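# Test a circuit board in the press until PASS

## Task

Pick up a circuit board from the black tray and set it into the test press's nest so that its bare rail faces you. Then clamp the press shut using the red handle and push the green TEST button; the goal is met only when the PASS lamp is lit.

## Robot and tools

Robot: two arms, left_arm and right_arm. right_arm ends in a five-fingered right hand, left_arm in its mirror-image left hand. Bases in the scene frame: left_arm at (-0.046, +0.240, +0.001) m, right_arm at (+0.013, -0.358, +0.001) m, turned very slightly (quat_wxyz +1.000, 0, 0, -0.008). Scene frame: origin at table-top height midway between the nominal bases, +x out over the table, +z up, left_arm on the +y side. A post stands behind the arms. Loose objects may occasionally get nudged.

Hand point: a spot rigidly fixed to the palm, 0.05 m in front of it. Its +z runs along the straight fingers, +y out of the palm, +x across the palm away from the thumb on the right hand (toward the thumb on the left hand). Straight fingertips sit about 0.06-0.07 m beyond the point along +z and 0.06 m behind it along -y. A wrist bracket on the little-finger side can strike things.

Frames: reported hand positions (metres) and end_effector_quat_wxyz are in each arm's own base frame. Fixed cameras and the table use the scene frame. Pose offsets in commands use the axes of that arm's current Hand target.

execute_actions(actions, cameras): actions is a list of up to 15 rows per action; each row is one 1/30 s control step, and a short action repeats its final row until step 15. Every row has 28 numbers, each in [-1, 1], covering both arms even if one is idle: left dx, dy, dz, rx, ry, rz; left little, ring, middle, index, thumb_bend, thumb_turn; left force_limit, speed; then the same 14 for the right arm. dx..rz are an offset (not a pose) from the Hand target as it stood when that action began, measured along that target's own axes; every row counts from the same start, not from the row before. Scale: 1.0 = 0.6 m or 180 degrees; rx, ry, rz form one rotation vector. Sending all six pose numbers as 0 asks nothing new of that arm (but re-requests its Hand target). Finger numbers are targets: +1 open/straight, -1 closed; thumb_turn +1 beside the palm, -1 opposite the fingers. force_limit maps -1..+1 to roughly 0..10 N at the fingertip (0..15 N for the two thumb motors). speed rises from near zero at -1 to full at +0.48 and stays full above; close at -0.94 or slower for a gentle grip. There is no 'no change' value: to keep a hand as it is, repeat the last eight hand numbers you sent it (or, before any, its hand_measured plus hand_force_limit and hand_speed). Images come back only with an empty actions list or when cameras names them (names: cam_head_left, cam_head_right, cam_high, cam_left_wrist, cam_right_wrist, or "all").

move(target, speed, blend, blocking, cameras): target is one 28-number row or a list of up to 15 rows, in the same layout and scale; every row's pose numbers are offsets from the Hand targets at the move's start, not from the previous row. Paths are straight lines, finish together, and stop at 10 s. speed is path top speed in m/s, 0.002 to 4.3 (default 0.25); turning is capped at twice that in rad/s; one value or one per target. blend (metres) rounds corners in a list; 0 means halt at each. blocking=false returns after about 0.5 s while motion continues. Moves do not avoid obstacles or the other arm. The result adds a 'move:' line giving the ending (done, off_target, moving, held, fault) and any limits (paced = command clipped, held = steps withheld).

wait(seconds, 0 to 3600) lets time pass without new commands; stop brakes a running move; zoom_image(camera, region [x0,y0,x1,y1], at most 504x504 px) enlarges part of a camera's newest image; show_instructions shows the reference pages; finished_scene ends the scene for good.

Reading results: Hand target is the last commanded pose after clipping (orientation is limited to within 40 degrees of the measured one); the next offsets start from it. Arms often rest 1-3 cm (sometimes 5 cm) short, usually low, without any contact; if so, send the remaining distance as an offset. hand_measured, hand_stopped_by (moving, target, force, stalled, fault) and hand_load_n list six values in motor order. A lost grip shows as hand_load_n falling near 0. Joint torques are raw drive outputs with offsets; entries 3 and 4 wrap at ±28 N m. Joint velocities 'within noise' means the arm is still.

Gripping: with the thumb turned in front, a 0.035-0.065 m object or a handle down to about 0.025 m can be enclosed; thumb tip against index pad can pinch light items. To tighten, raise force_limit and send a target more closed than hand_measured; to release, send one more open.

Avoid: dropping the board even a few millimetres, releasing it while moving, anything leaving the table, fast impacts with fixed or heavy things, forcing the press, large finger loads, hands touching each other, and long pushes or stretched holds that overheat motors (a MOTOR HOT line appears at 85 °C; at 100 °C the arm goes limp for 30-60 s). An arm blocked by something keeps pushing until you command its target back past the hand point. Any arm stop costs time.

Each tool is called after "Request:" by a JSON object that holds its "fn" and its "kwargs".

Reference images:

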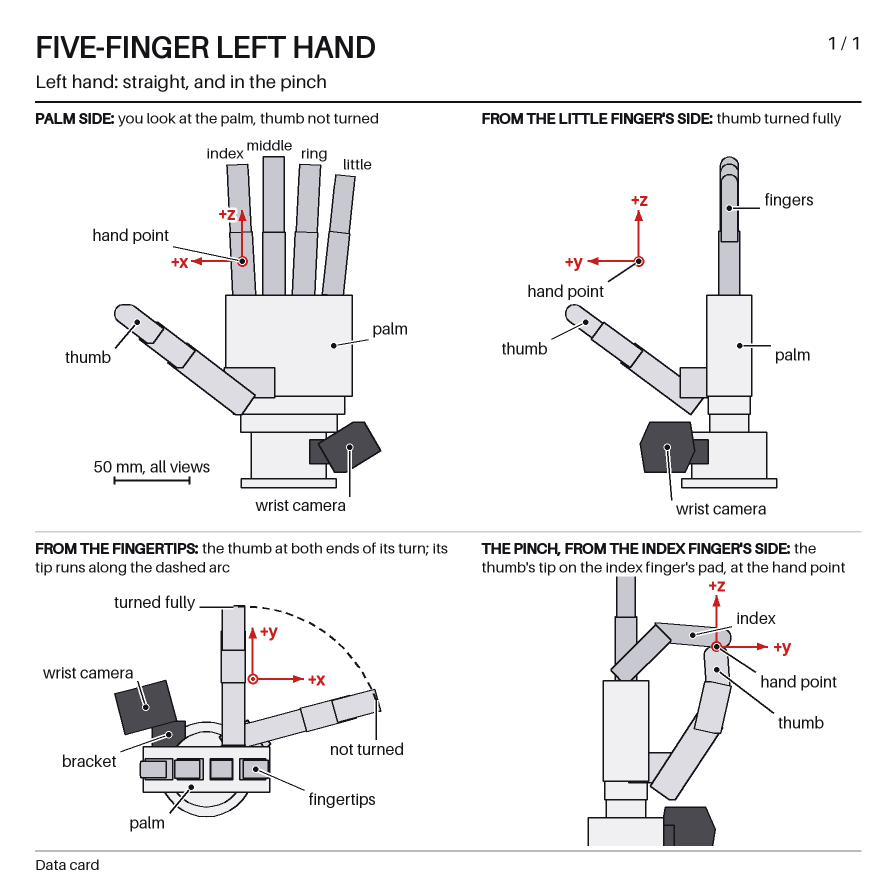

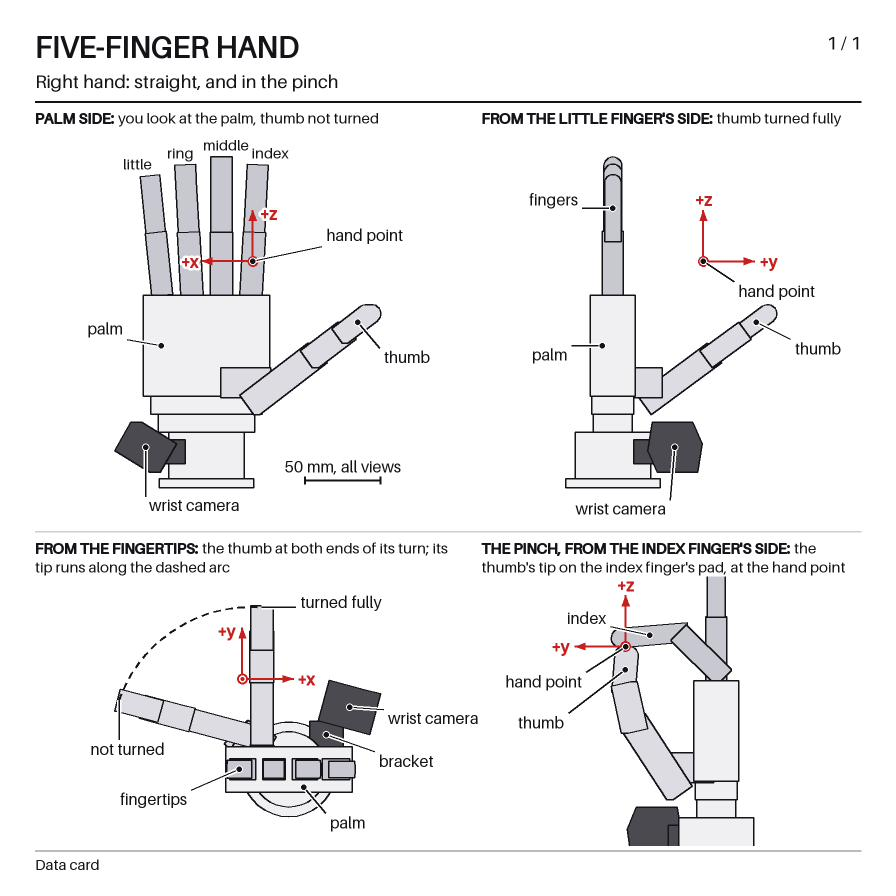

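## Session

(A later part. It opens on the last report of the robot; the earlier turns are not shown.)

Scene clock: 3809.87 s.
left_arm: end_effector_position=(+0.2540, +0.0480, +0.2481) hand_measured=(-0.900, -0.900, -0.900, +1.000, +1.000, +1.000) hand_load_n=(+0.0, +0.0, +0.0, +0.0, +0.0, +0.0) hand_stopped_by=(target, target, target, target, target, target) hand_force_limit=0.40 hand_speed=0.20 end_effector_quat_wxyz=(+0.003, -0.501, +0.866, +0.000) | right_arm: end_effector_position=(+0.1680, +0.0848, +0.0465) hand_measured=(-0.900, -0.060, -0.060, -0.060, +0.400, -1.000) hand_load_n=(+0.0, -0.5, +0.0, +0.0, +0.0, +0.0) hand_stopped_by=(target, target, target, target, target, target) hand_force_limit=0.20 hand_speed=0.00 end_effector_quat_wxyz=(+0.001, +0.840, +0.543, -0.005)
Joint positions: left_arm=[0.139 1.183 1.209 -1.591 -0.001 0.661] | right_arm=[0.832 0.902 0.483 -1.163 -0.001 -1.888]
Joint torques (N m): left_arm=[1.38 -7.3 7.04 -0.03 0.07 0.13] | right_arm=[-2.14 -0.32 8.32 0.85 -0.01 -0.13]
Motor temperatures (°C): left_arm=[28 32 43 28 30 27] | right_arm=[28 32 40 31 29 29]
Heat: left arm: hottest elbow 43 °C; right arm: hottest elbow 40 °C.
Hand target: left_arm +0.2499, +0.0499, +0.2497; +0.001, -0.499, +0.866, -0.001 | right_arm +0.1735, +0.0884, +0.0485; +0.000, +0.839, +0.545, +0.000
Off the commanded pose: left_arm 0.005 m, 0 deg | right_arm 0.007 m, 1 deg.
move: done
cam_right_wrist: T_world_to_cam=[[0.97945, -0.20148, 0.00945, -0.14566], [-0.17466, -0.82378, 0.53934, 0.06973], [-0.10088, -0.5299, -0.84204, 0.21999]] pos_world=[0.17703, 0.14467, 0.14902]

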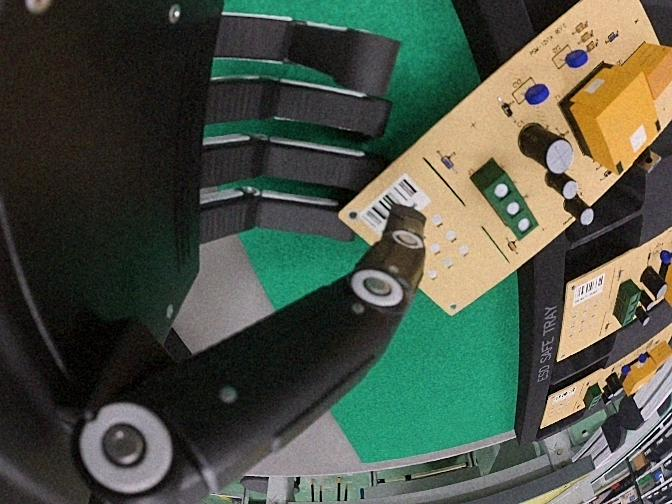

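Request:
{"fn": "move", "kwargs": {"target": [0,0,0,0,0,0, -0.9,-0.9,-0.9,1,1,1,0.4,0.2, 0.0057,0.0612,-0.0033,0,0,0, -0.9,-0.06,-0.06,-0.06,0.4,-1,0.2,0.0], "speed": 0.04, "cameras": ["cam_right_wrist","cam_high"]}}

Request:
{"fn": "zoom_image", "kwargs": {"camera": "cam_right_wrist", "region": [200, 80, 560, 360]}}

Scene clock: 3841.23 s.
left_arm: end_effector_position=(+0.2540, +0.0480, +0.2481) hand_measured=(-0.900, -0.900, -0.900, +1.000, +1.000, +1.000) hand_load_n=(+0.0, +0.0, +0.0, +0.0, +0.0, +0.0) hand_stopped_by=(target, target, target, target, target, target) hand_force_limit=0.40 hand_speed=0.20 end_effector_quat_wxyz=(+0.003, -0.501, +0.866, +0.000) | right_arm: end_effector_position=(+0.1900, +0.0709, +0.0445) hand_measured=(-0.900, -0.060, -0.060, -0.060, +0.400, -1.000) hand_load_n=(+0.0, -4.5, -0.5, -1.0, +0.0, +0.0) hand_stopped_by=(target, target, target, target, target, target) hand_force_limit=0.20 hand_speed=0.00 end_effector_quat_wxyz=(-0.006, +0.839, +0.544, -0.017)
Joint positions: left_arm=[0.139 1.183 1.209 -1.591 -0.001 0.661] | right_arm=[0.683 0.949 0.504 -1.158 -0.016 -2.039]
Joint torques (N m): left_arm=[1.44 -7.3 7.05 -0.05 0.07 0.13] | right_arm=[-2.96 0.09 9.72 1.4 0.66 -0.11]
Heat: left arm: hottest elbow 43 °C; right arm: hottest elbow 41 °C.
Hand target: left_arm +0.2499, +0.0499, +0.2497; +0.001, -0.499, +0.866, -0.001 | right_arm +0.2084, +0.0766, +0.0505; +0.000, +0.839, +0.545, +0.000
Off the commanded pose: left_arm 0.005 m, 0 deg | right_arm 0.020 m, 2 deg.
move: off_target (right_arm)
cam_right_wrist: T_world_to_cam=[[0.97974, -0.19957, -0.01708, -0.16898], [-0.15833, -0.82387, 0.54421, 0.05992], [-0.12268, -0.53048, -0.83877, 0.21721]] pos_world=[0.20169, 0.13087, 0.14669]
Images, in order (width x height): cam_high 672x504, cam_right_wrist 672x504.

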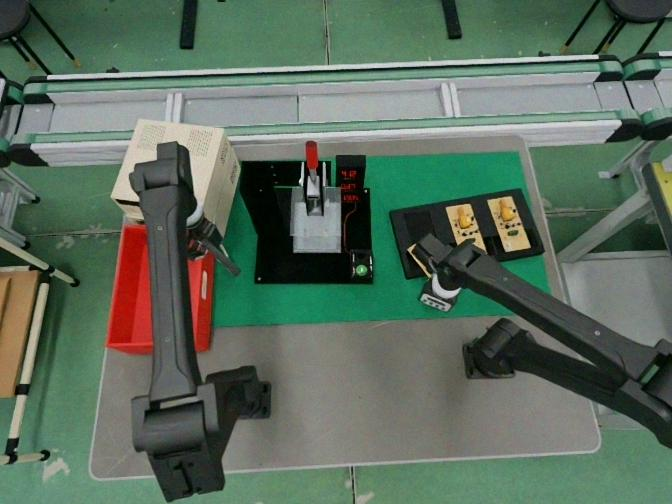

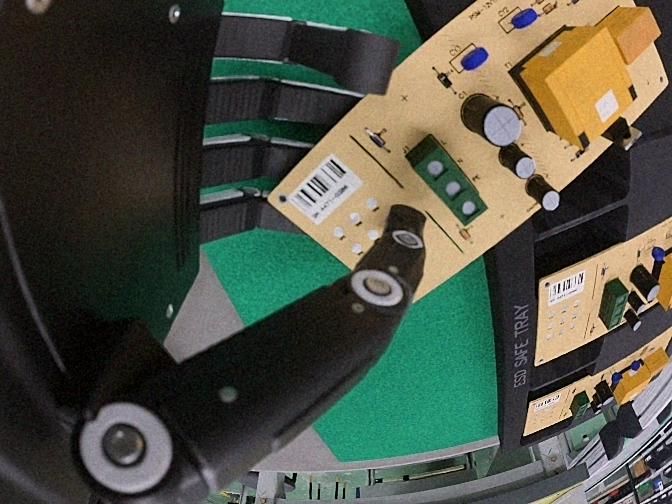

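Scaled by 1.400 from the camera's image (finer frame: 960x720).

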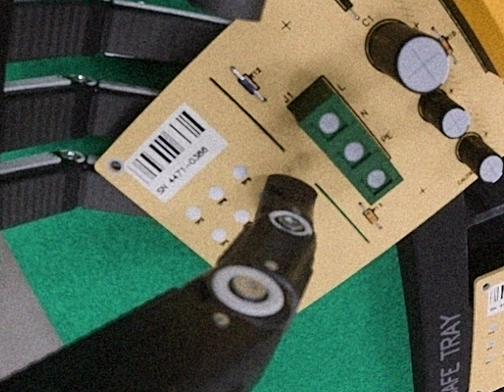

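Request:
{"fn": "move", "kwargs": {"target": [0,0,0,0,0,0, -0.9,-0.9,-0.9,1,1,1,0.4,0.2, 0,0,-0.008,0,0,0, -0.9,-0.06,-0.06,-0.06,0.4,-1,0.2,0.0], "speed": 0.04, "cameras": ["cam_right_wrist"]}}

Request:
{"fn": "zoom_image", "kwargs": {"camera": "cam_right_wrist", "region": [200, 80, 560, 360]}}

Scene clock: 3905.27 s.
left_arm: end_effector_position=(+0.2540, +0.0480, +0.2481) hand_measured=(-0.900, -0.900, -0.900, +1.000, +1.000, +1.000) hand_load_n=(+0.0, +0.0, +0.0, +0.0, +0.0, +0.0) hand_stopped_by=(target, target, target, target, target, target) hand_force_limit=0.40 hand_speed=0.20 end_effector_quat_wxyz=(+0.003, -0.501, +0.866, +0.000) | right_arm: end_effector_position=(+0.1903, +0.0710, +0.0448) hand_measured=(-0.900, -0.060, -0.060, -0.060, +0.400, -1.000) hand_load_n=(+0.0, -3.5, +0.0, -0.5, +0.0, +0.0) hand_stopped_by=(target, target, target, target, target, target) hand_force_limit=0.20 hand_speed=0.00 end_effector_quat_wxyz=(-0.006, +0.838, +0.546, -0.017)
Joint positions: left_arm=[0.139 1.183 1.209 -1.591 -0.001 0.661] | right_arm=[0.683 0.949 0.505 -1.159 -0.016 -2.043]
Joint torques (N m): left_arm=[1.44 -7.3 7.04 -0.03 0.07 0.13] | right_arm=[-2.9 -0.44 10.37 0.88 0.66 -0.17]
Heat: left arm: hottest elbow 43 °C; right arm: hottest elbow 41 °C.
Hand target: left_arm +0.2499, +0.0499, +0.2497; +0.001, -0.499, +0.866, -0.001 | right_arm +0.2084, +0.0766, +0.0553; +0.000, +0.839, +0.545, +0.000
Off the commanded pose: left_arm 0.005 m, 0 deg | right_arm 0.022 m, 2 deg.
move: off_target (right_arm)
cam_right_wrist: T_world_to_cam=[[0.9804, -0.19623, -0.0174, -0.16957], [-0.15534, -0.82436, 0.54434, 0.05935], [-0.12116, -0.53097, -0.83869, 0.21719]] pos_world=[0.20178, 0.13097, 0.14689]

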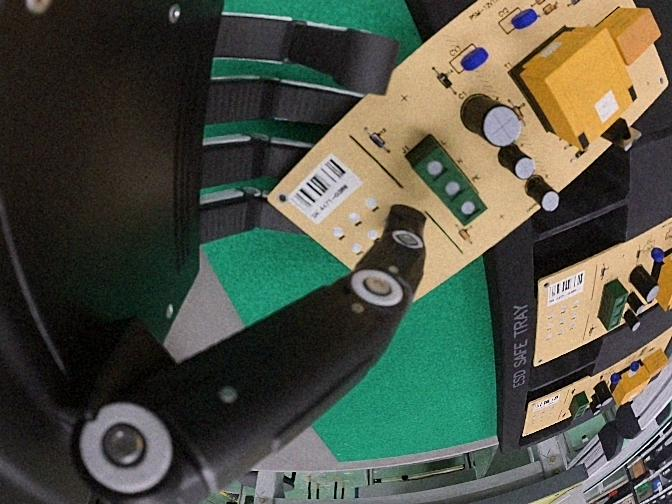

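Scaled by 1.400 from the camera's image (finer frame: 960x720).

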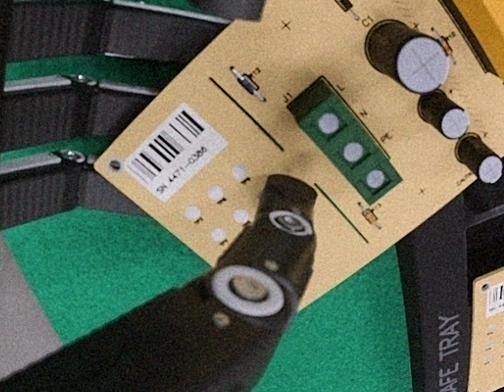

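Request:
{"fn": "zoom_image", "kwargs": {"camera": "cam_right_wrist", "region": [280, 0, 520, 180]}}

Scaled by 2.100 from the camera's image (finer frame: 960x720).

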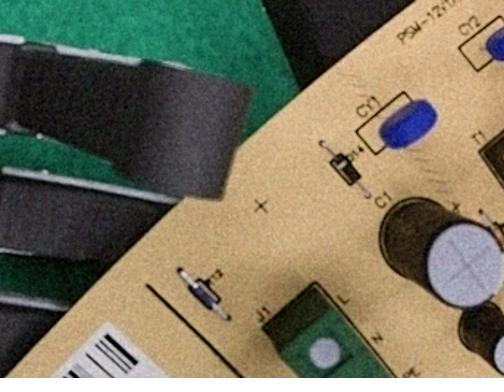

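Request:
{"fn": "move", "kwargs": {"target": [0,0,0,0,0,0, -0.9,-0.9,-0.9,1,1,1,0.4,0.2, -0.021,-0.0242,-0.0162,0,0,0, -0.9,-0.06,-0.06,-0.06,0.4,-1,0.2,0.0], "speed": 0.04, "cameras": ["cam_right_wrist"]}}

Request:
{"fn": "zoom_image", "kwargs": {"camera": "cam_right_wrist", "region": [200, 0, 560, 280]}}

Scene clock: 3970.80 s.
left_arm: end_effector_position=(+0.2540, +0.0480, +0.2481) hand_measured=(-0.900, -0.900, -0.900, +1.000, +1.000, +1.000) hand_load_n=(+0.0, +0.0, +0.0, -0.5, +0.0, +0.0) hand_stopped_by=(target, target, target, target, target, target) hand_force_limit=0.40 hand_speed=0.20 end_effector_quat_wxyz=(+0.003, -0.501, +0.866, +0.000) | right_arm: end_effector_position=(+0.1849, +0.0653, +0.0551) hand_measured=(-0.900, -0.060, -0.060, -0.060, +0.400, -1.000) hand_load_n=(+0.0, +0.5, +0.0, +0.0, +0.0, +0.0) hand_stopped_by=(target, target, target, target, target, target) hand_force_limit=0.20 hand_speed=0.00 end_effector_quat_wxyz=(-0.001, +0.838, +0.546, -0.011)
Joint positions: left_arm=[0.139 1.183 1.209 -1.591 -0.001 0.661] | right_arm=[0.69 0.893 0.505 -1.205 -0.004 -2.035]
Joint torques (N m): left_arm=[1.49 -7.3 7.05 -0.03 0.07 0.13] | right_arm=[-0.79 -1.55 9.46 0.18 0.09 0.13]
Heat: left arm: hottest elbow 43 °C; right arm: hottest elbow 43 °C.
Hand target: left_arm +0.2499, +0.0499, +0.2497; +0.001, -0.499, +0.866, -0.001 | right_arm +0.1900, +0.0710, +0.0650; +0.000, +0.839, +0.545, +0.000
Off the commanded pose: left_arm 0.005 m, 0 deg | right_arm 0.012 m, 1 deg.
move: off_target (right_arm)
cam_right_wrist: T_world_to_cam=[[0.98054, -0.19632, -0.00157, -0.16616], [-0.16381, -0.82253, 0.54462, 0.04954], [-0.10821, -0.53376, -0.83868, 0.22004]] pos_world=[0.19485, 0.12558, 0.1573]

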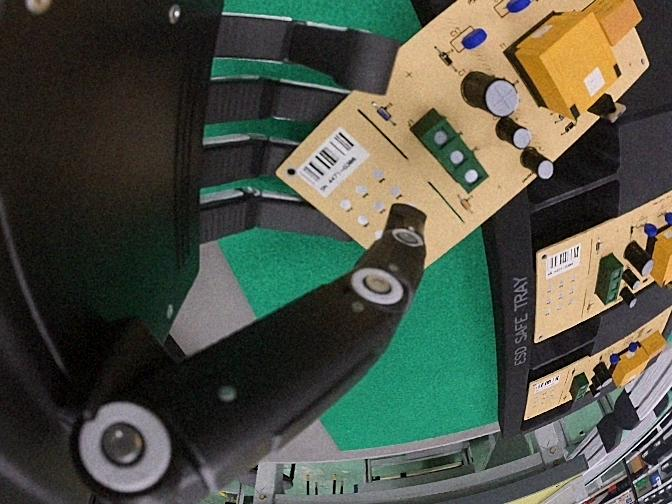

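Scaled by 1.400 from the camera's image (finer frame: 960x720).

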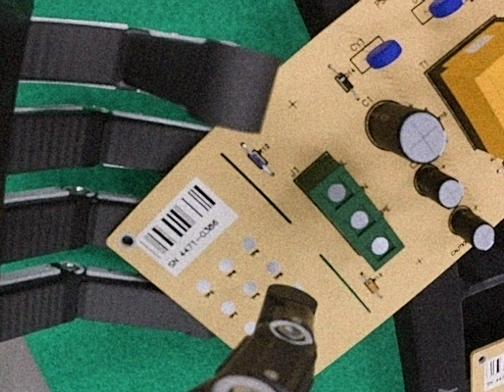

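Request:
{"fn": "move", "kwargs": {"target": [[0,0,0,0,0,0, -0.9,-0.9,-0.9,1,1,1,0.4,0.2, -0.0122,-0.004,0.03,0,0,0, -0.9,-0.06,-0.06,-0.06,0.4,-1,0.2,0.0],[0,0,0,0,0,0, -0.9,-0.9,-0.9,1,1,1,0.4,0.2, -0.0122,-0.055,0.0283,0,0,0, -0.9,-0.06,-0.06,-0.06,0.4,-1,0.2,0.0],[0,0,0,0,0,0, -0.9,-0.9,-0.9,1,1,1,0.4,0.2, -0.0122,-0.055,0.0283,0,0,0, -0.95,-0.95,-0.06,-0.06,0.4,-1,0.2,0.0]], "speed": 0.04, "cameras": ["cam_right_wrist"]}}

Request:
{"fn": "zoom_image", "kwargs": {"camera": "cam_right_wrist", "region": [200, 80, 560, 360]}}

Scene clock: 4035.07 s.
left_arm: end_effector_position=(+0.2540, +0.0480, +0.2481) hand_measured=(-0.900, -0.900, -0.900, +1.000, +1.000, +1.000) hand_load_n=(+0.0, +0.0, +0.0, +0.0, +0.0, +0.0) hand_stopped_by=(target, target, target, target, target, target) hand_force_limit=0.40 hand_speed=0.20 end_effector_quat_wxyz=(+0.003, -0.501, +0.866, +0.000) | right_arm: end_effector_position=(+0.1600, +0.0797, +0.0481) hand_measured=(-0.950, -0.950, -0.060, -0.060, +0.400, -1.000) hand_load_n=(+0.0, +0.0, +0.0, +0.0, +0.0, +0.0) hand_stopped_by=(target, target, target, target, target, target) hand_force_limit=0.20 hand_speed=0.00 end_effector_quat_wxyz=(-0.002, +0.838, +0.545, +0.001)
Joint positions: left_arm=[0.139 1.183 1.209 -1.591 -0.001 0.661] | right_arm=[0.843 0.847 0.464 -1.185 -0.004 -1.881]
Joint torques (N m): left_arm=[1.44 -7.3 7.05 -0.03 0.07 0.13] | right_arm=[-0.97 -1.2 7.12 0.27 0.1 0.11]
Heat: left arm: hottest elbow 43 °C; right arm: hottest elbow 42 °C.
Hand target: left_arm +0.2499, +0.0499, +0.2497; +0.001, -0.499, +0.866, -0.001 | right_arm +0.1568, +0.0777, +0.0480; +0.000, +0.839, +0.545, +0.000
Off the commanded pose: left_arm 0.005 m, 0 deg | right_arm 0.004 m, 0 deg.
move: done
cam_right_wrist: T_world_to_cam=[[0.98028, -0.19714, 0.01386, -0.1395], [-0.17461, -0.83111, 0.52799, 0.06449], [-0.09257, -0.51999, -0.84914, 0.21605]] pos_world=[0.16801, 0.13844, 0.15134]

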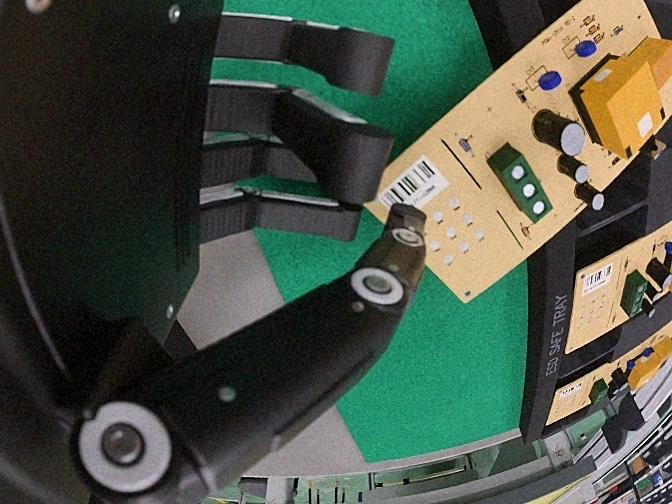

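Scaled by 1.400 from the camera's image (finer frame: 960x720).

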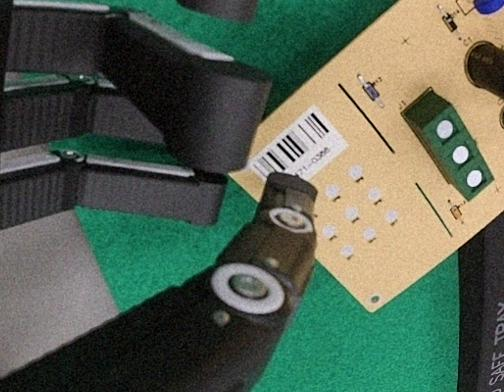

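Request:
{"fn": "move", "kwargs": {"target": [[0,0,0,0,0,0, -0.9,-0.9,-0.9,1,1,1,0.4,0.2, 0.0317,0,-0.002,0,0,0, -0.95,-0.95,-0.06,-0.06,0.4,-1,0.2,0.0],[0,0,0,0,0,0, -0.9,-0.9,-0.9,1,1,1,0.4,0.2, 0.0317,0.0693,-0.0025,0,0,0, -0.95,-0.95,-0.06,-0.06,0.4,-1,0.2,0.0]], "speed": 0.04, "cameras": ["cam_right_wrist"]}}

Request:
{"fn": "zoom_image", "kwargs": {"camera": "cam_right_wrist", "region": [200, 40, 560, 320]}}

Scene clock: 4097.50 s.
left_arm: end_effector_position=(+0.2540, +0.0480, +0.2481) hand_measured=(-0.900, -0.900, -0.900, +1.000, +1.000, +1.000) hand_load_n=(+0.0, +0.0, +0.0, +0.0, +0.0, +0.0) hand_stopped_by=(target, target, target, target, target, target) hand_force_limit=0.40 hand_speed=0.20 end_effector_quat_wxyz=(+0.003, -0.501, +0.866, +0.000) | right_arm: end_effector_position=(+0.1828, +0.0702, +0.0439) hand_measured=(-0.950, -0.950, -0.060, -0.060, +0.400, -1.000) hand_load_n=(+0.0, +0.0, -4.0, -3.0, +0.0, +0.0) hand_stopped_by=(target, target, target, target, target, target) hand_force_limit=0.20 hand_speed=0.00 end_effector_quat_wxyz=(-0.004, +0.842, +0.538, -0.020)
Joint positions: left_arm=[0.139 1.183 1.209 -1.591 -0.001 0.661] | right_arm=[0.707 0.937 0.496 -1.167 -0.014 -2.002]
Joint torques (N m): left_arm=[1.38 -7.36 7.04 -0.05 0.07 0.13] | right_arm=[-2.78 0.15 9.66 1.59 0.6 -0.29]
Heat: left arm: hottest elbow 43 °C; right arm: hottest elbow 40 °C.
Hand target: left_arm +0.2499, +0.0499, +0.2497; +0.001, -0.499, +0.866, -0.001 | right_arm +0.2026, +0.0782, +0.0495; +0.000, +0.839, +0.545, +0.000
Off the commanded pose: left_arm 0.005 m, 0 deg | right_arm 0.022 m, 2 deg.
move: off_target (right_arm)
cam_right_wrist: T_world_to_cam=[[0.97696, -0.21263, -0.01849, -0.16062], [-0.16767, -0.8182, 0.54994, 0.0596], [-0.13206, -0.53417, -0.835, 0.21728]] pos_world=[0.19561, 0.13067, 0.14568]

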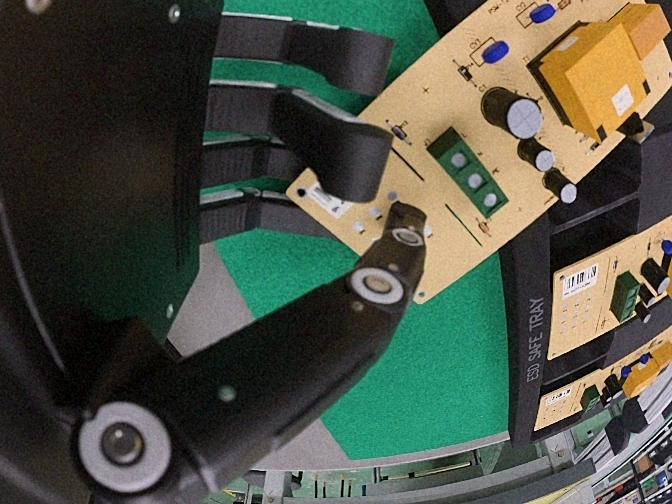

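Scaled by 1.400 from the camera's image (finer frame: 960x720).

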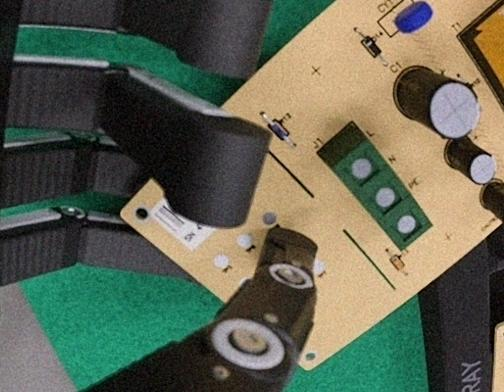

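Request:
{"fn": "move", "kwargs": {"target": [[0,0,0,0,0,0, -0.9,-0.9,-0.9,1,1,1,0.4,0.2, -0.0143,-0.0805,-0.005,0,0,0, -0.95,-0.95,-0.06,-0.06,0.4,-1,0.2,0.0],[0,0,0,0,0,0, -0.9,-0.9,-0.9,1,1,1,0.4,0.2, -0.0143,-0.0805,-0.1675,0,0,0, -0.95,-0.95,-0.06,-0.06,0.4,-1,0.2,0.0],[0,0,0,0,0,0, -0.9,-0.9,-0.9,1,1,1,0.4,0.2, -0.11,0.1383,-0.1675,0,0,0.2, -0.95,-0.95,-0.95,1,0.4,-1,0.2,0.0]], "speed": [0.05,0.1,0.12], "cameras": ["cam_right_wrist","cam_high"]}}

Request:
{"fn": "zoom_image", "kwargs": {"camera": "cam_high", "region": [380, 190, 500, 310]}}

Scene clock: 4212.60 s.
left_arm: end_effector_position=(+0.2540, +0.0480, +0.2481) hand_measured=(-0.900, -0.900, -0.900, +1.000, +1.000, +1.000) hand_load_n=(+0.0, +0.0, +0.0, +0.0, +0.0, +0.0) hand_stopped_by=(target, target, target, target, target, target) hand_force_limit=0.40 hand_speed=0.20 end_effector_quat_wxyz=(+0.003, -0.501, +0.866, +0.000) | right_arm: end_effector_position=(+0.2318, -0.0184, +0.1337) hand_measured=(-0.950, -0.950, -0.414, +1.000, +0.402, -1.000) hand_load_n=(+0.0, +0.0, +8.5, +0.0, +8.5, +0.0) hand_stopped_by=(target, target, force, target, target, target) hand_force_limit=0.20 hand_speed=0.00 end_effector_quat_wxyz=(-0.002, +0.964, +0.264, -0.026)
Joint positions: left_arm=[0.139 1.183 1.209 -1.591 -0.001 0.661] | right_arm=[0.213 1.001 0.776 -1.399 -0.001 -1.893]
Joint torques (N m): left_arm=[1.44 -7.24 7.05 -0.03 0.07 0.13] | right_arm=[-2.08 -2.2 12.15 0.8 0.01 0.07]
Heat: left arm: hottest elbow 43 °C; right arm: hottest elbow 43 °C.
Hand target: left_arm +0.2499, +0.0499, +0.2497; +0.001, -0.499, +0.866, -0.001 | right_arm +0.2517, -0.0159, +0.1499; +0.000, +0.966, +0.259, +0.000
Off the commanded pose: left_arm 0.005 m, 0 deg | right_arm 0.026 m, 3 deg.
move: off_target (right_arm); target 3's new numbers were sent with right_arm's hand 0.026 m and 3 deg from that target
cam_right_wrist: T_world_to_cam=[[0.68483, -0.72859, -0.01269, -0.16825], [-0.59405, -0.56828, 0.56935, 0.0468], [-0.42203, -0.38237, -0.822, 0.31963]] pos_world=[0.27792, 0.02623, 0.23395]
Images, in order (width x height): cam_high 672x504, cam_right_wrist 672x504.

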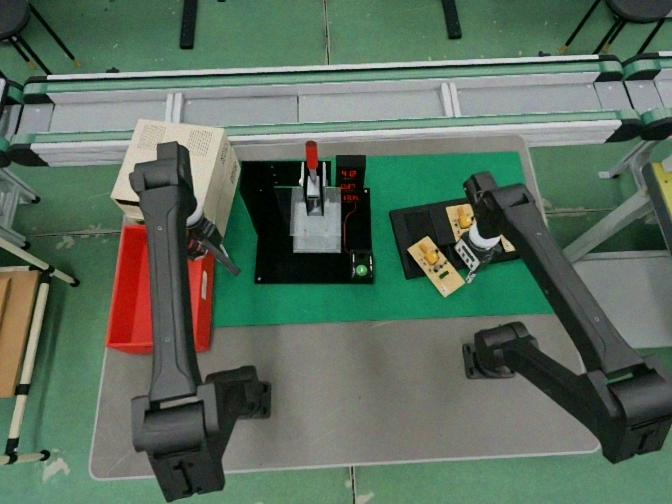

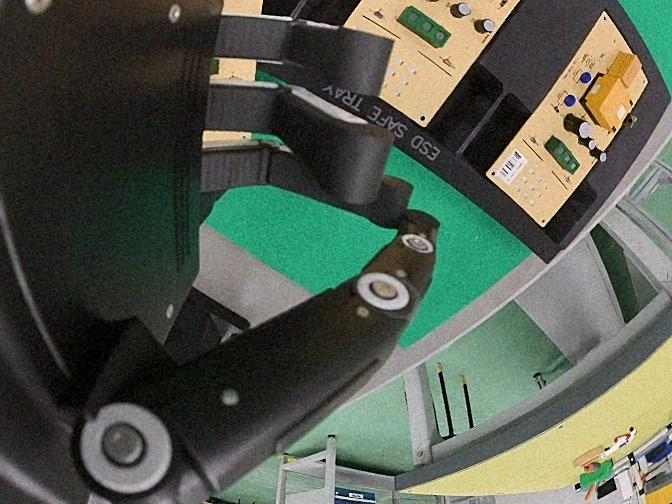

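Scaled by 4.200 from the camera's image (finer frame: 960x720).

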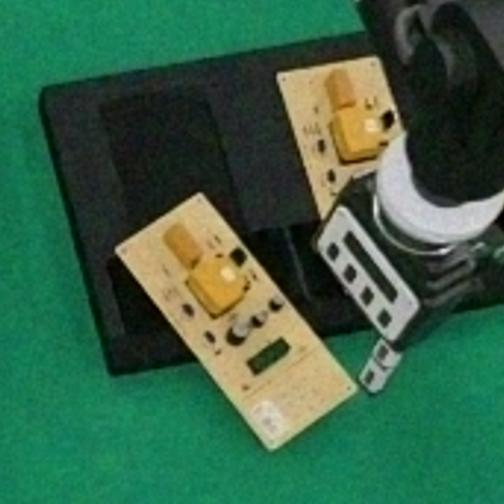

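Request:
{"fn": "move", "kwargs": {"target": [[0,0,0,0,0,0, -0.9,-0.9,-0.9,1,1,1,0.4,0.2, 0.0,0,0,0,0,0, -0.95,-0.95,-0.3,1,0.95,-1,0.4,0.2],[0,0,0,0,0,0, -0.9,-0.9,-0.9,1,1,1,0.4,0.2, 0.0,0,0,0,0,0, -0.95,-0.95,-0.95,1,0.95,-1,0.4,0.2],[0,0,0,0,0,0, -0.9,-0.9,-0.9,1,1,1,0.4,0.2, 0.0129,0.0117,0.03,0,0,0, -0.95,-0.95,-0.95,1,0.95,-1,0.4,0.2]], "speed": 0.08, "cameras": ["cam_right_wrist","cam_high"]}}

Request:
{"fn": "zoom_image", "kwargs": {"camera": "cam_high", "region": [420, 230, 500, 310]}}

Scene clock: 4270.57 s.
left_arm: end_effector_position=(+0.2540, +0.0480, +0.2481) hand_measured=(-0.900, -0.900, -0.900, +1.000, +1.000, +1.000) hand_load_n=(+0.0, +0.0, +0.0, +0.0, +0.0, +0.0) hand_stopped_by=(target, target, target, target, target, target) hand_force_limit=0.40 hand_speed=0.20 end_effector_quat_wxyz=(+0.003, -0.501, +0.866, +0.000) | right_arm: end_effector_position=(+0.2479, -0.0186, +0.1229) hand_measured=(-0.950, -0.950, -0.950, +1.000, +0.950, -1.000) hand_load_n=(+0.0, +0.0, +0.0, +0.0, +0.0, +0.0) hand_stopped_by=(target, target, target, target, target, target) hand_force_limit=0.40 hand_speed=0.20 end_effector_quat_wxyz=(-0.002, +0.966, +0.258, -0.018)
Joint positions: left_arm=[0.139 1.183 1.209 -1.591 -0.001 0.661] | right_arm=[0.198 1.046 0.776 -1.337 -0.001 -1.894]
Joint torques (N m): left_arm=[1.44 -7.3 7.06 -0.02 0.07 0.13] | right_arm=[-2.2 -2.78 10.28 0.84 0.01 -0.07]
Motor temperatures (°C): left_arm=[28 32 43 28 30 27] | right_arm=[28 32 46 32 29 29]
Heat: left arm: hottest elbow 43 °C; right arm: hottest elbow 46 °C.
Hand target: left_arm +0.2499, +0.0499, +0.2497; +0.001, -0.499, +0.866, -0.001 | right_arm +0.2620, -0.0181, +0.1319; +0.000, +0.966, +0.259, +0.000
Off the commanded pose: left_arm 0.005 m, 0 deg | right_arm 0.017 m, 2 deg.
move: off_target (right_arm); target 2's new numbers were sent with right_arm's hand 0.026 m and 3 deg from that target
cam_right_wrist: T_world_to_cam=[[0.67493, -0.73787, -0.00371, -0.17826], [-0.61148, -0.56211, 0.55688, 0.06836], [-0.41299, -0.37359, -0.83058, 0.31642]] pos_world=[0.29279, 0.0251, 0.22408]
Images, in order (width x height): cam_high 672x504, cam_right_wrist 672x504.

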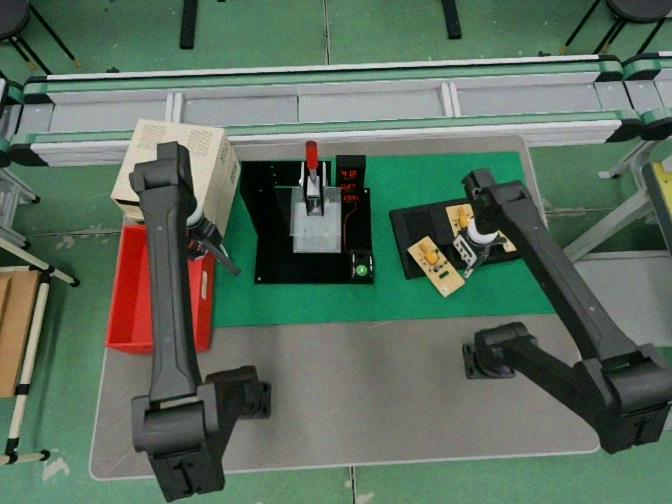

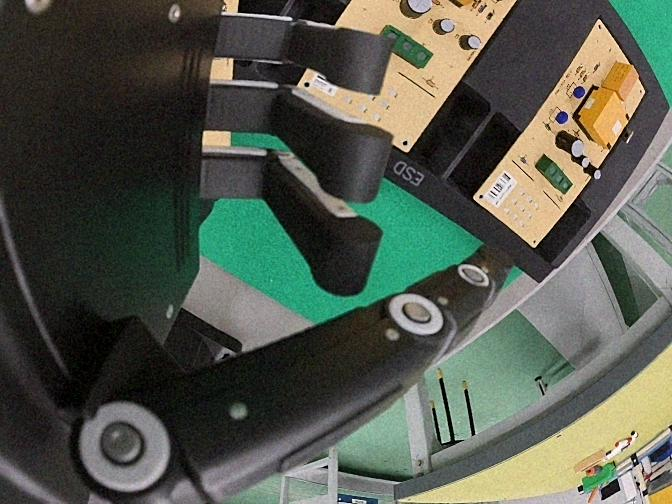

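Scaled by 6.300 from the camera's image (finer frame: 960x720).

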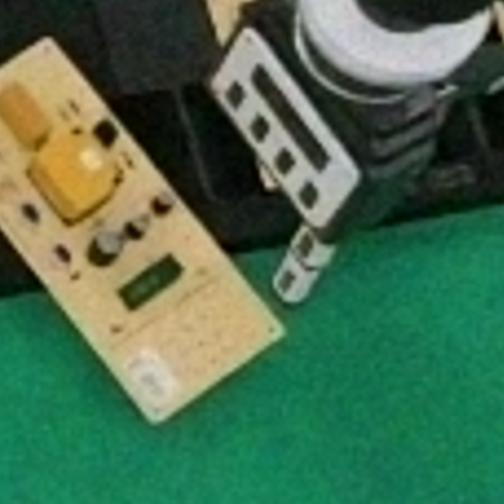

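Request:
{"fn": "move", "kwargs": {"target": [[0,0,0,0,0,0, -0.9,-0.9,-0.9,1,1,1,0.4,0.2, 0.0207,0.0087,0,0,0,0, -0.95,-0.95,-0.95,1,0.95,-1,0.4,0.2],[0,0,0,0,0,0, -0.9,-0.9,-0.9,1,1,1,0.4,0.2, 0.0207,0.0087,0.0333,0,0,0, -0.95,-0.95,-0.95,1,0.95,-1,0.4,0.2]], "speed": 0.06, "cameras": ["cam_high"]}}

Request:
{"fn": "zoom_image", "kwargs": {"camera": "cam_high", "region": [420, 230, 500, 310]}}

Scene clock: 4308.87 s.
left_arm: end_effector_position=(+0.2540, +0.0480, +0.2481) hand_measured=(-0.900, -0.900, -0.900, +1.000, +1.000, +1.000) hand_load_n=(+0.0, +0.0, +0.0, +0.0, -0.5, +0.0) hand_stopped_by=(target, target, target, target, target, target) hand_force_limit=0.40 hand_speed=0.20 end_effector_quat_wxyz=(+0.003, -0.501, +0.866, +0.000) | right_arm: end_effector_position=(+0.2686, -0.0152, +0.1108) hand_measured=(-0.950, -0.950, -0.950, +1.000, +0.950, -1.000) hand_load_n=(+0.0, +0.0, +0.0, +0.0, +0.0, +0.0) hand_stopped_by=(target, target, target, target, target, target) hand_force_limit=0.40 hand_speed=0.20 end_effector_quat_wxyz=(-0.001, +0.966, +0.258, -0.006)
Joint positions: left_arm=[0.139 1.183 1.209 -1.591 -0.001 0.661] | right_arm=[0.196 1.102 0.782 -1.264 -0.001 -1.897]
Joint torques (N m): left_arm=[1.44 -7.24 7.06 -0.05 0.07 0.13] | right_arm=[-2.14 -3.31 8.47 0.92 0.01 -0.08]
Heat: left arm: hottest elbow 43 °C; right arm: hottest elbow 45 °C.
Hand target: left_arm +0.2499, +0.0499, +0.2497; +0.001, -0.499, +0.866, -0.001 | right_arm +0.2752, -0.0164, +0.1120; +0.000, +0.966, +0.259, +0.000
Off the commanded pose: left_arm 0.005 m, 0 deg | right_arm 0.007 m, 1 deg.
move: done

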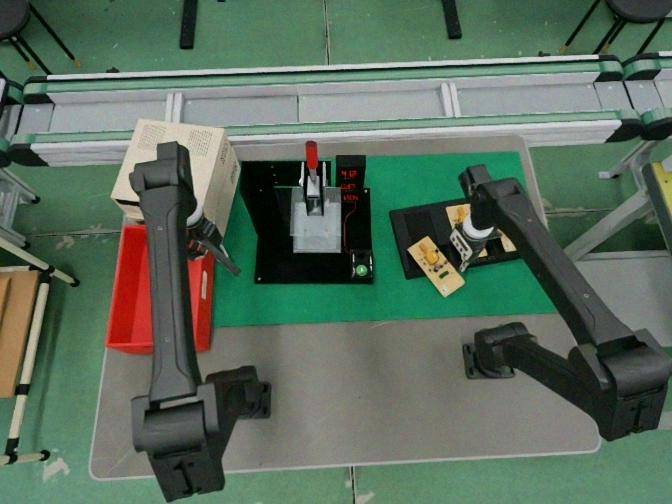

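Scaled by 6.300 from the camera's image (finer frame: 960x720).

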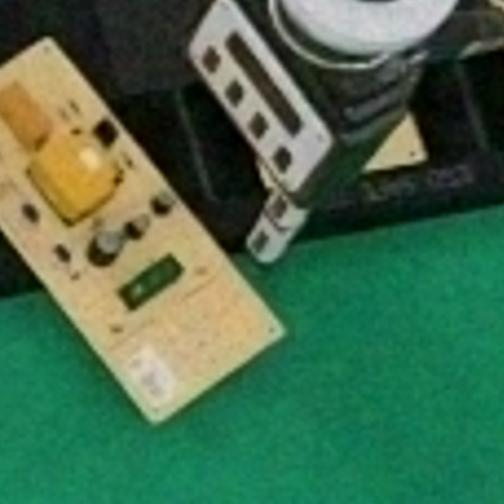

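Request:
{"fn": "execute_actions", "kwargs": {"actions": [[[0,0,0,0,0,0,-0.9,-0.9,-0.9,1,1,1,0.4,0.2,0,0,0.016,0,0,0,-0.95,-0.95,-0.95,1,0.95,-1,0.4,0.2]]], "cameras": ["cam_high"]}}

Scene clock: 4375.30 s.
left_arm: end_effector_position=(+0.2540, +0.0480, +0.2481) hand_measured=(-0.900, -0.900, -0.900, +1.000, +1.000, +1.000) hand_load_n=(+0.5, +0.0, +0.0, +0.0, +0.0, +0.0) hand_stopped_by=(target, target, target, target, target, target) hand_force_limit=0.40 hand_speed=0.20 end_effector_quat_wxyz=(+0.003, -0.501, +0.866, +0.000) | right_arm: end_effector_position=(+0.2694, -0.0152, +0.1058) hand_measured=(-0.950, -0.950, -0.950, +1.000, +0.950, -1.000) hand_load_n=(+0.0, +0.0, +0.5, +0.0, +0.0, +0.0) hand_stopped_by=(target, target, target, target, target, target) hand_force_limit=0.40 hand_speed=0.20 end_effector_quat_wxyz=(-0.001, +0.966, +0.258, -0.006)
Joint positions: left_arm=[0.139 1.183 1.209 -1.591 -0.001 0.661] | right_arm=[0.195 1.11 0.773 -1.248 -0.001 -1.897]
Joint torques (N m): left_arm=[1.38 -7.36 7.05 -0.03 0.07 0.14] | right_arm=[-2.2 -3.31 7.5 1.39 0 -0.07]
Heat: left arm: hottest elbow 43 °C; right arm: hottest elbow 43 °C.
Hand target: left_arm +0.2499, +0.0499, +0.2497; +0.001, -0.499, +0.866, -0.001 | right_arm +0.2753, -0.0163, +0.1023; +0.000, +0.966, +0.259, +0.000
Off the commanded pose: left_arm 0.005 m, 0 deg | right_arm 0.007 m, 1 deg.

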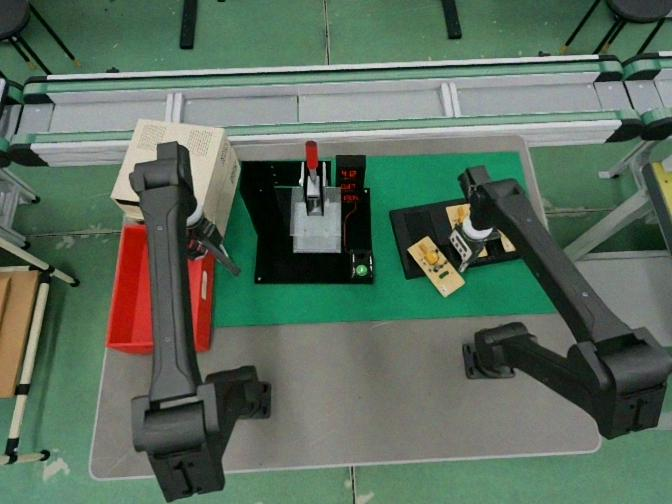

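Request:
{"fn": "execute_actions", "kwargs": {"actions": [[[0,0,0,0,0,0,-0.9,-0.9,-0.9,1,1,1,0.4,0.2,0,0,0.006,0,0,0,-0.95,-0.95,-0.95,1,0.95,-1,0.4,0.2]]], "cameras": ["cam_right_wrist","cam_high"]}}

Request:
{"fn": "zoom_image", "kwargs": {"camera": "cam_high", "region": [400, 200, 520, 310]}}

Scene clock: 4389.17 s.
left_arm: end_effector_position=(+0.2540, +0.0480, +0.2481) hand_measured=(-0.900, -0.900, -0.900, +1.000, +1.000, +1.000) hand_load_n=(+0.0, +0.0, +0.0, +0.0, -0.5, +0.0) hand_stopped_by=(target, target, target, target, target, target) hand_force_limit=0.40 hand_speed=0.20 end_effector_quat_wxyz=(+0.003, -0.501, +0.866, +0.000) | right_arm: end_effector_position=(+0.2692, -0.0152, +0.1054) hand_measured=(-0.950, -0.950, -0.950, +1.000, +0.950, -1.000) hand_load_n=(+0.0, +0.5, +0.0, +0.0, +0.0, +0.0) hand_stopped_by=(target, target, target, target, target, target) hand_force_limit=0.40 hand_speed=0.20 end_effector_quat_wxyz=(-0.001, +0.966, +0.258, -0.006)
Joint positions: left_arm=[0.139 1.183 1.209 -1.591 -0.001 0.661] | right_arm=[0.195 1.11 0.772 -1.246 -0.001 -1.897]
Joint torques (N m): left_arm=[1.55 -7.24 7.04 -0.05 0.07 0.13] | right_arm=[-2.14 -3.02 6.97 1.83 0 -0.06]
Heat: left arm: hottest elbow 43 °C; right arm: hottest elbow 42 °C.
Hand target: left_arm +0.2499, +0.0499, +0.2497; +0.001, -0.499, +0.866, -0.001 | right_arm +0.2752, -0.0164, +0.0987; +0.000, +0.966, +0.259, +0.000
Off the commanded pose: left_arm 0.005 m, 0 deg | right_arm 0.009 m, 1 deg.
cam_right_wrist: T_world_to_cam=[[0.67514, -0.73765, 0.00821, -0.19166], [-0.62343, -0.56457, 0.54092, 0.09792], [-0.39438, -0.37032, -0.84103, 0.30808]] pos_world=[0.31194, 0.028, 0.20771]
Images, in order (width x height): cam_high 672x504, cam_right_wrist 672x504.

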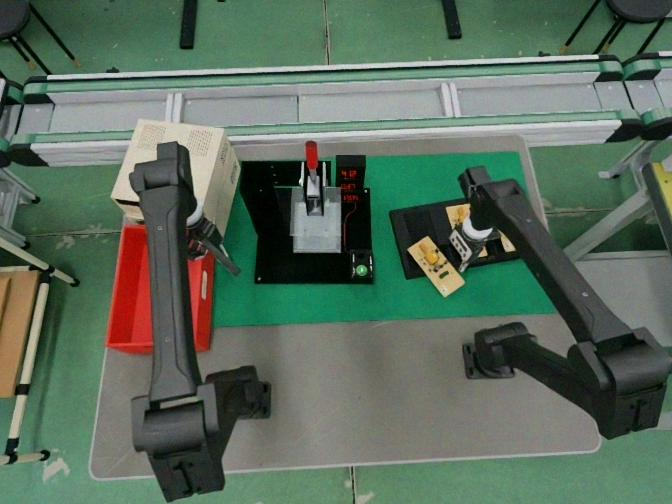

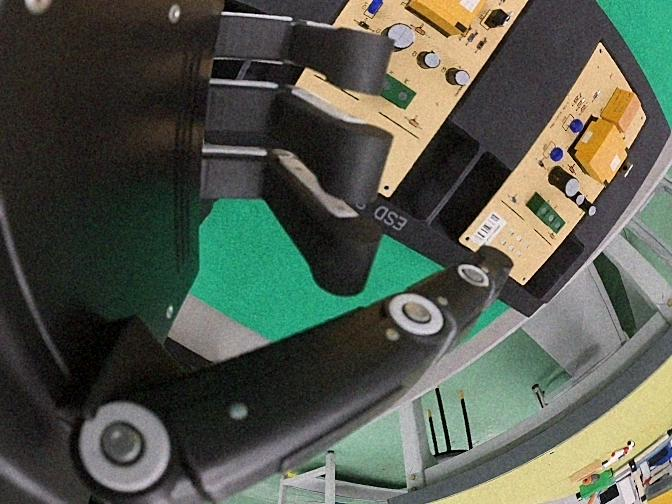

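Scaled by 4.200 from the camera's image (finer frame: 960x720).

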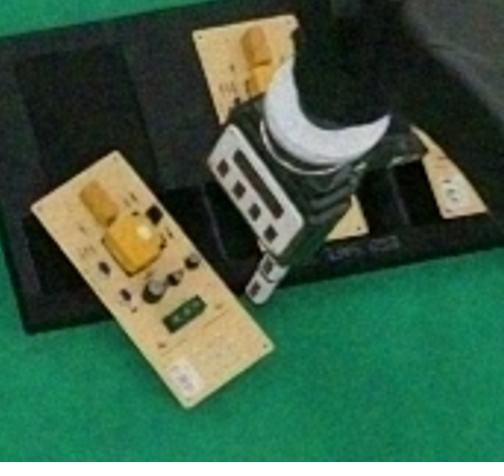

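Request:
{"fn": "execute_actions", "kwargs": {"actions": [[[0,0,0,0,0,0,-0.9,-0.9,-0.9,1,1,1,0.4,0.2,-0.0258,-0.0053,-0.005,0,0,0,-0.95,-0.95,-0.95,1,0.95,-1,0.4,0.2]],[[0,0,0,0,0,0,-0.9,-0.9,-0.9,1,1,1,0.4,0.2,0,0,0,0,0,0,-0.95,-0.95,-0.95,1,0.95,-1,0.4,0.2]]], "cameras": ["cam_high"]}}

Request:
{"fn": "zoom_image", "kwargs": {"camera": "cam_high", "region": [400, 200, 520, 310]}}

Scene clock: 4425.93 s.
left_arm: end_effector_position=(+0.2540, +0.0480, +0.2481) hand_measured=(-0.900, -0.900, -0.900, +1.000, +1.000, +1.000) hand_load_n=(+0.0, +0.5, +0.0, +0.0, +0.0, +0.0) hand_stopped_by=(target, target, target, target, target, target) hand_force_limit=0.40 hand_speed=0.20 end_effector_quat_wxyz=(+0.003, -0.501, +0.866, +0.000) | right_arm: end_effector_position=(+0.2584, -0.0195, +0.0996) hand_measured=(-0.950, -0.950, -0.950, +1.000, +0.950, -1.000) hand_load_n=(+0.0, +0.0, +0.0, +0.0, +0.0, +0.0) hand_stopped_by=(target, target, target, target, target, target) hand_force_limit=0.40 hand_speed=0.20 end_effector_quat_wxyz=(-0.001, +0.966, +0.258, -0.009)
Joint positions: left_arm=[0.139 1.183 1.209 -1.591 -0.001 0.661] | right_arm=[0.187 1.085 0.739 -1.243 -0.001 -1.905]
Joint torques (N m): left_arm=[1.44 -7.36 7.04 -0.03 0.07 0.13] | right_arm=[-2.08 -4.48 7.45 0.73 -0.01 -0.07]
Motor temperatures (°C): left_arm=[28 32 43 28 30 27] | right_arm=[28 32 40 32 29 29]
Heat: left arm: hottest elbow 43 °C; right arm: hottest elbow 40 °C.
Hand target: left_arm +0.2499, +0.0499, +0.2497; +0.001, -0.499, +0.866, -0.001 | right_arm +0.2601, -0.0214, +0.1016; +0.000, +0.966, +0.259, -0.001
Off the commanded pose: left_arm 0.005 m, 0 deg | right_arm 0.003 m, 1 deg.

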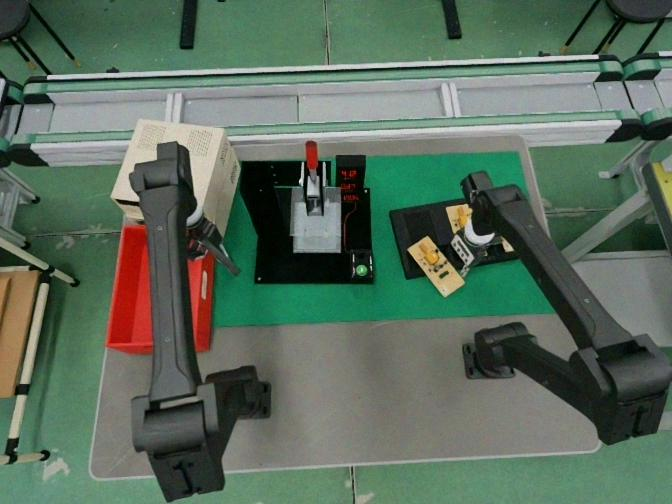

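Scaled by 4.200 from the camera's image (finer frame: 960x720).

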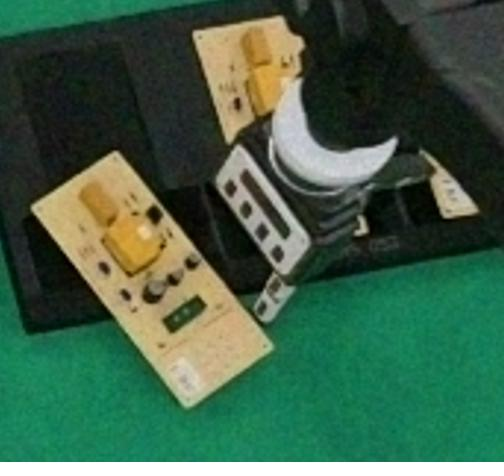

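Request:
{"fn": "move", "kwargs": {"target": [0,0,0,0,0,0,-0.9,-0.9,-0.9,1,1,1,0.4,0.2,0.0073,-0.0727,-0.002,0,0,0,-0.95,-0.95,-0.95,1,0.95,-1,0.4,0.2], "speed": 0.05, "cameras": ["cam_high"]}}

Request:
{"fn": "zoom_image", "kwargs": {"camera": "cam_high", "region": [380, 200, 500, 310]}}

Scene clock: 4482.97 s.
left_arm: end_effector_position=(+0.2540, +0.0480, +0.2481) hand_measured=(-0.900, -0.900, -0.900, +1.000, +1.000, +1.000) hand_load_n=(+0.0, +0.0, +0.0, +0.0, -0.5, +0.0) hand_stopped_by=(target, target, target, target, target, target) hand_force_limit=0.40 hand_speed=0.20 end_effector_quat_wxyz=(+0.003, -0.501, +0.866, +0.000) | right_arm: end_effector_position=(+0.2459, +0.0177, +0.1016) hand_measured=(-0.950, -0.950, -0.950, +1.000, +0.950, -1.000) hand_load_n=(+0.0, +0.0, +0.0, +0.0, +0.0, +0.0) hand_stopped_by=(target, target, target, target, target, target) hand_force_limit=0.40 hand_speed=0.20 end_effector_quat_wxyz=(+0.000, +0.965, +0.260, -0.002)
Joint positions: left_arm=[0.139 1.183 1.209 -1.591 -0.001 0.661] | right_arm=[0.34 1.063 0.73 -1.243 -0.001 -1.758]
Joint torques (N m): left_arm=[1.44 -7.3 7.05 -0.03 0.06 0.13] | right_arm=[-0.97 -4.37 7.23 0.29 -0.02 0.11]
Heat: left arm: hottest elbow 43 °C; right arm: hottest elbow 39 °C.
Hand target: left_arm +0.2499, +0.0499, +0.2497; +0.001, -0.499, +0.866, -0.001 | right_arm +0.2421, +0.0185, +0.1029; +0.000, +0.966, +0.259, -0.001
Off the commanded pose: left_arm 0.005 m, 0 deg | right_arm 0.004 m, 0 deg.
move: done

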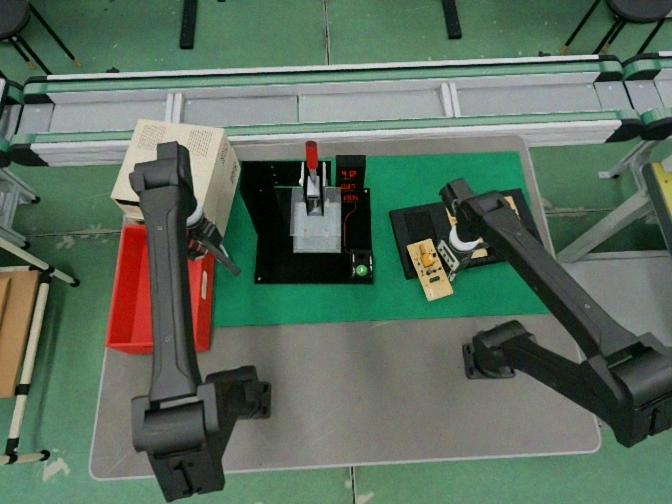

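Scaled by 4.200 from the camera's image (finer frame: 960x720).

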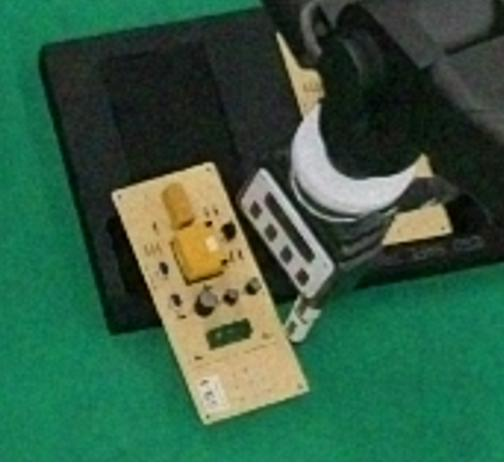

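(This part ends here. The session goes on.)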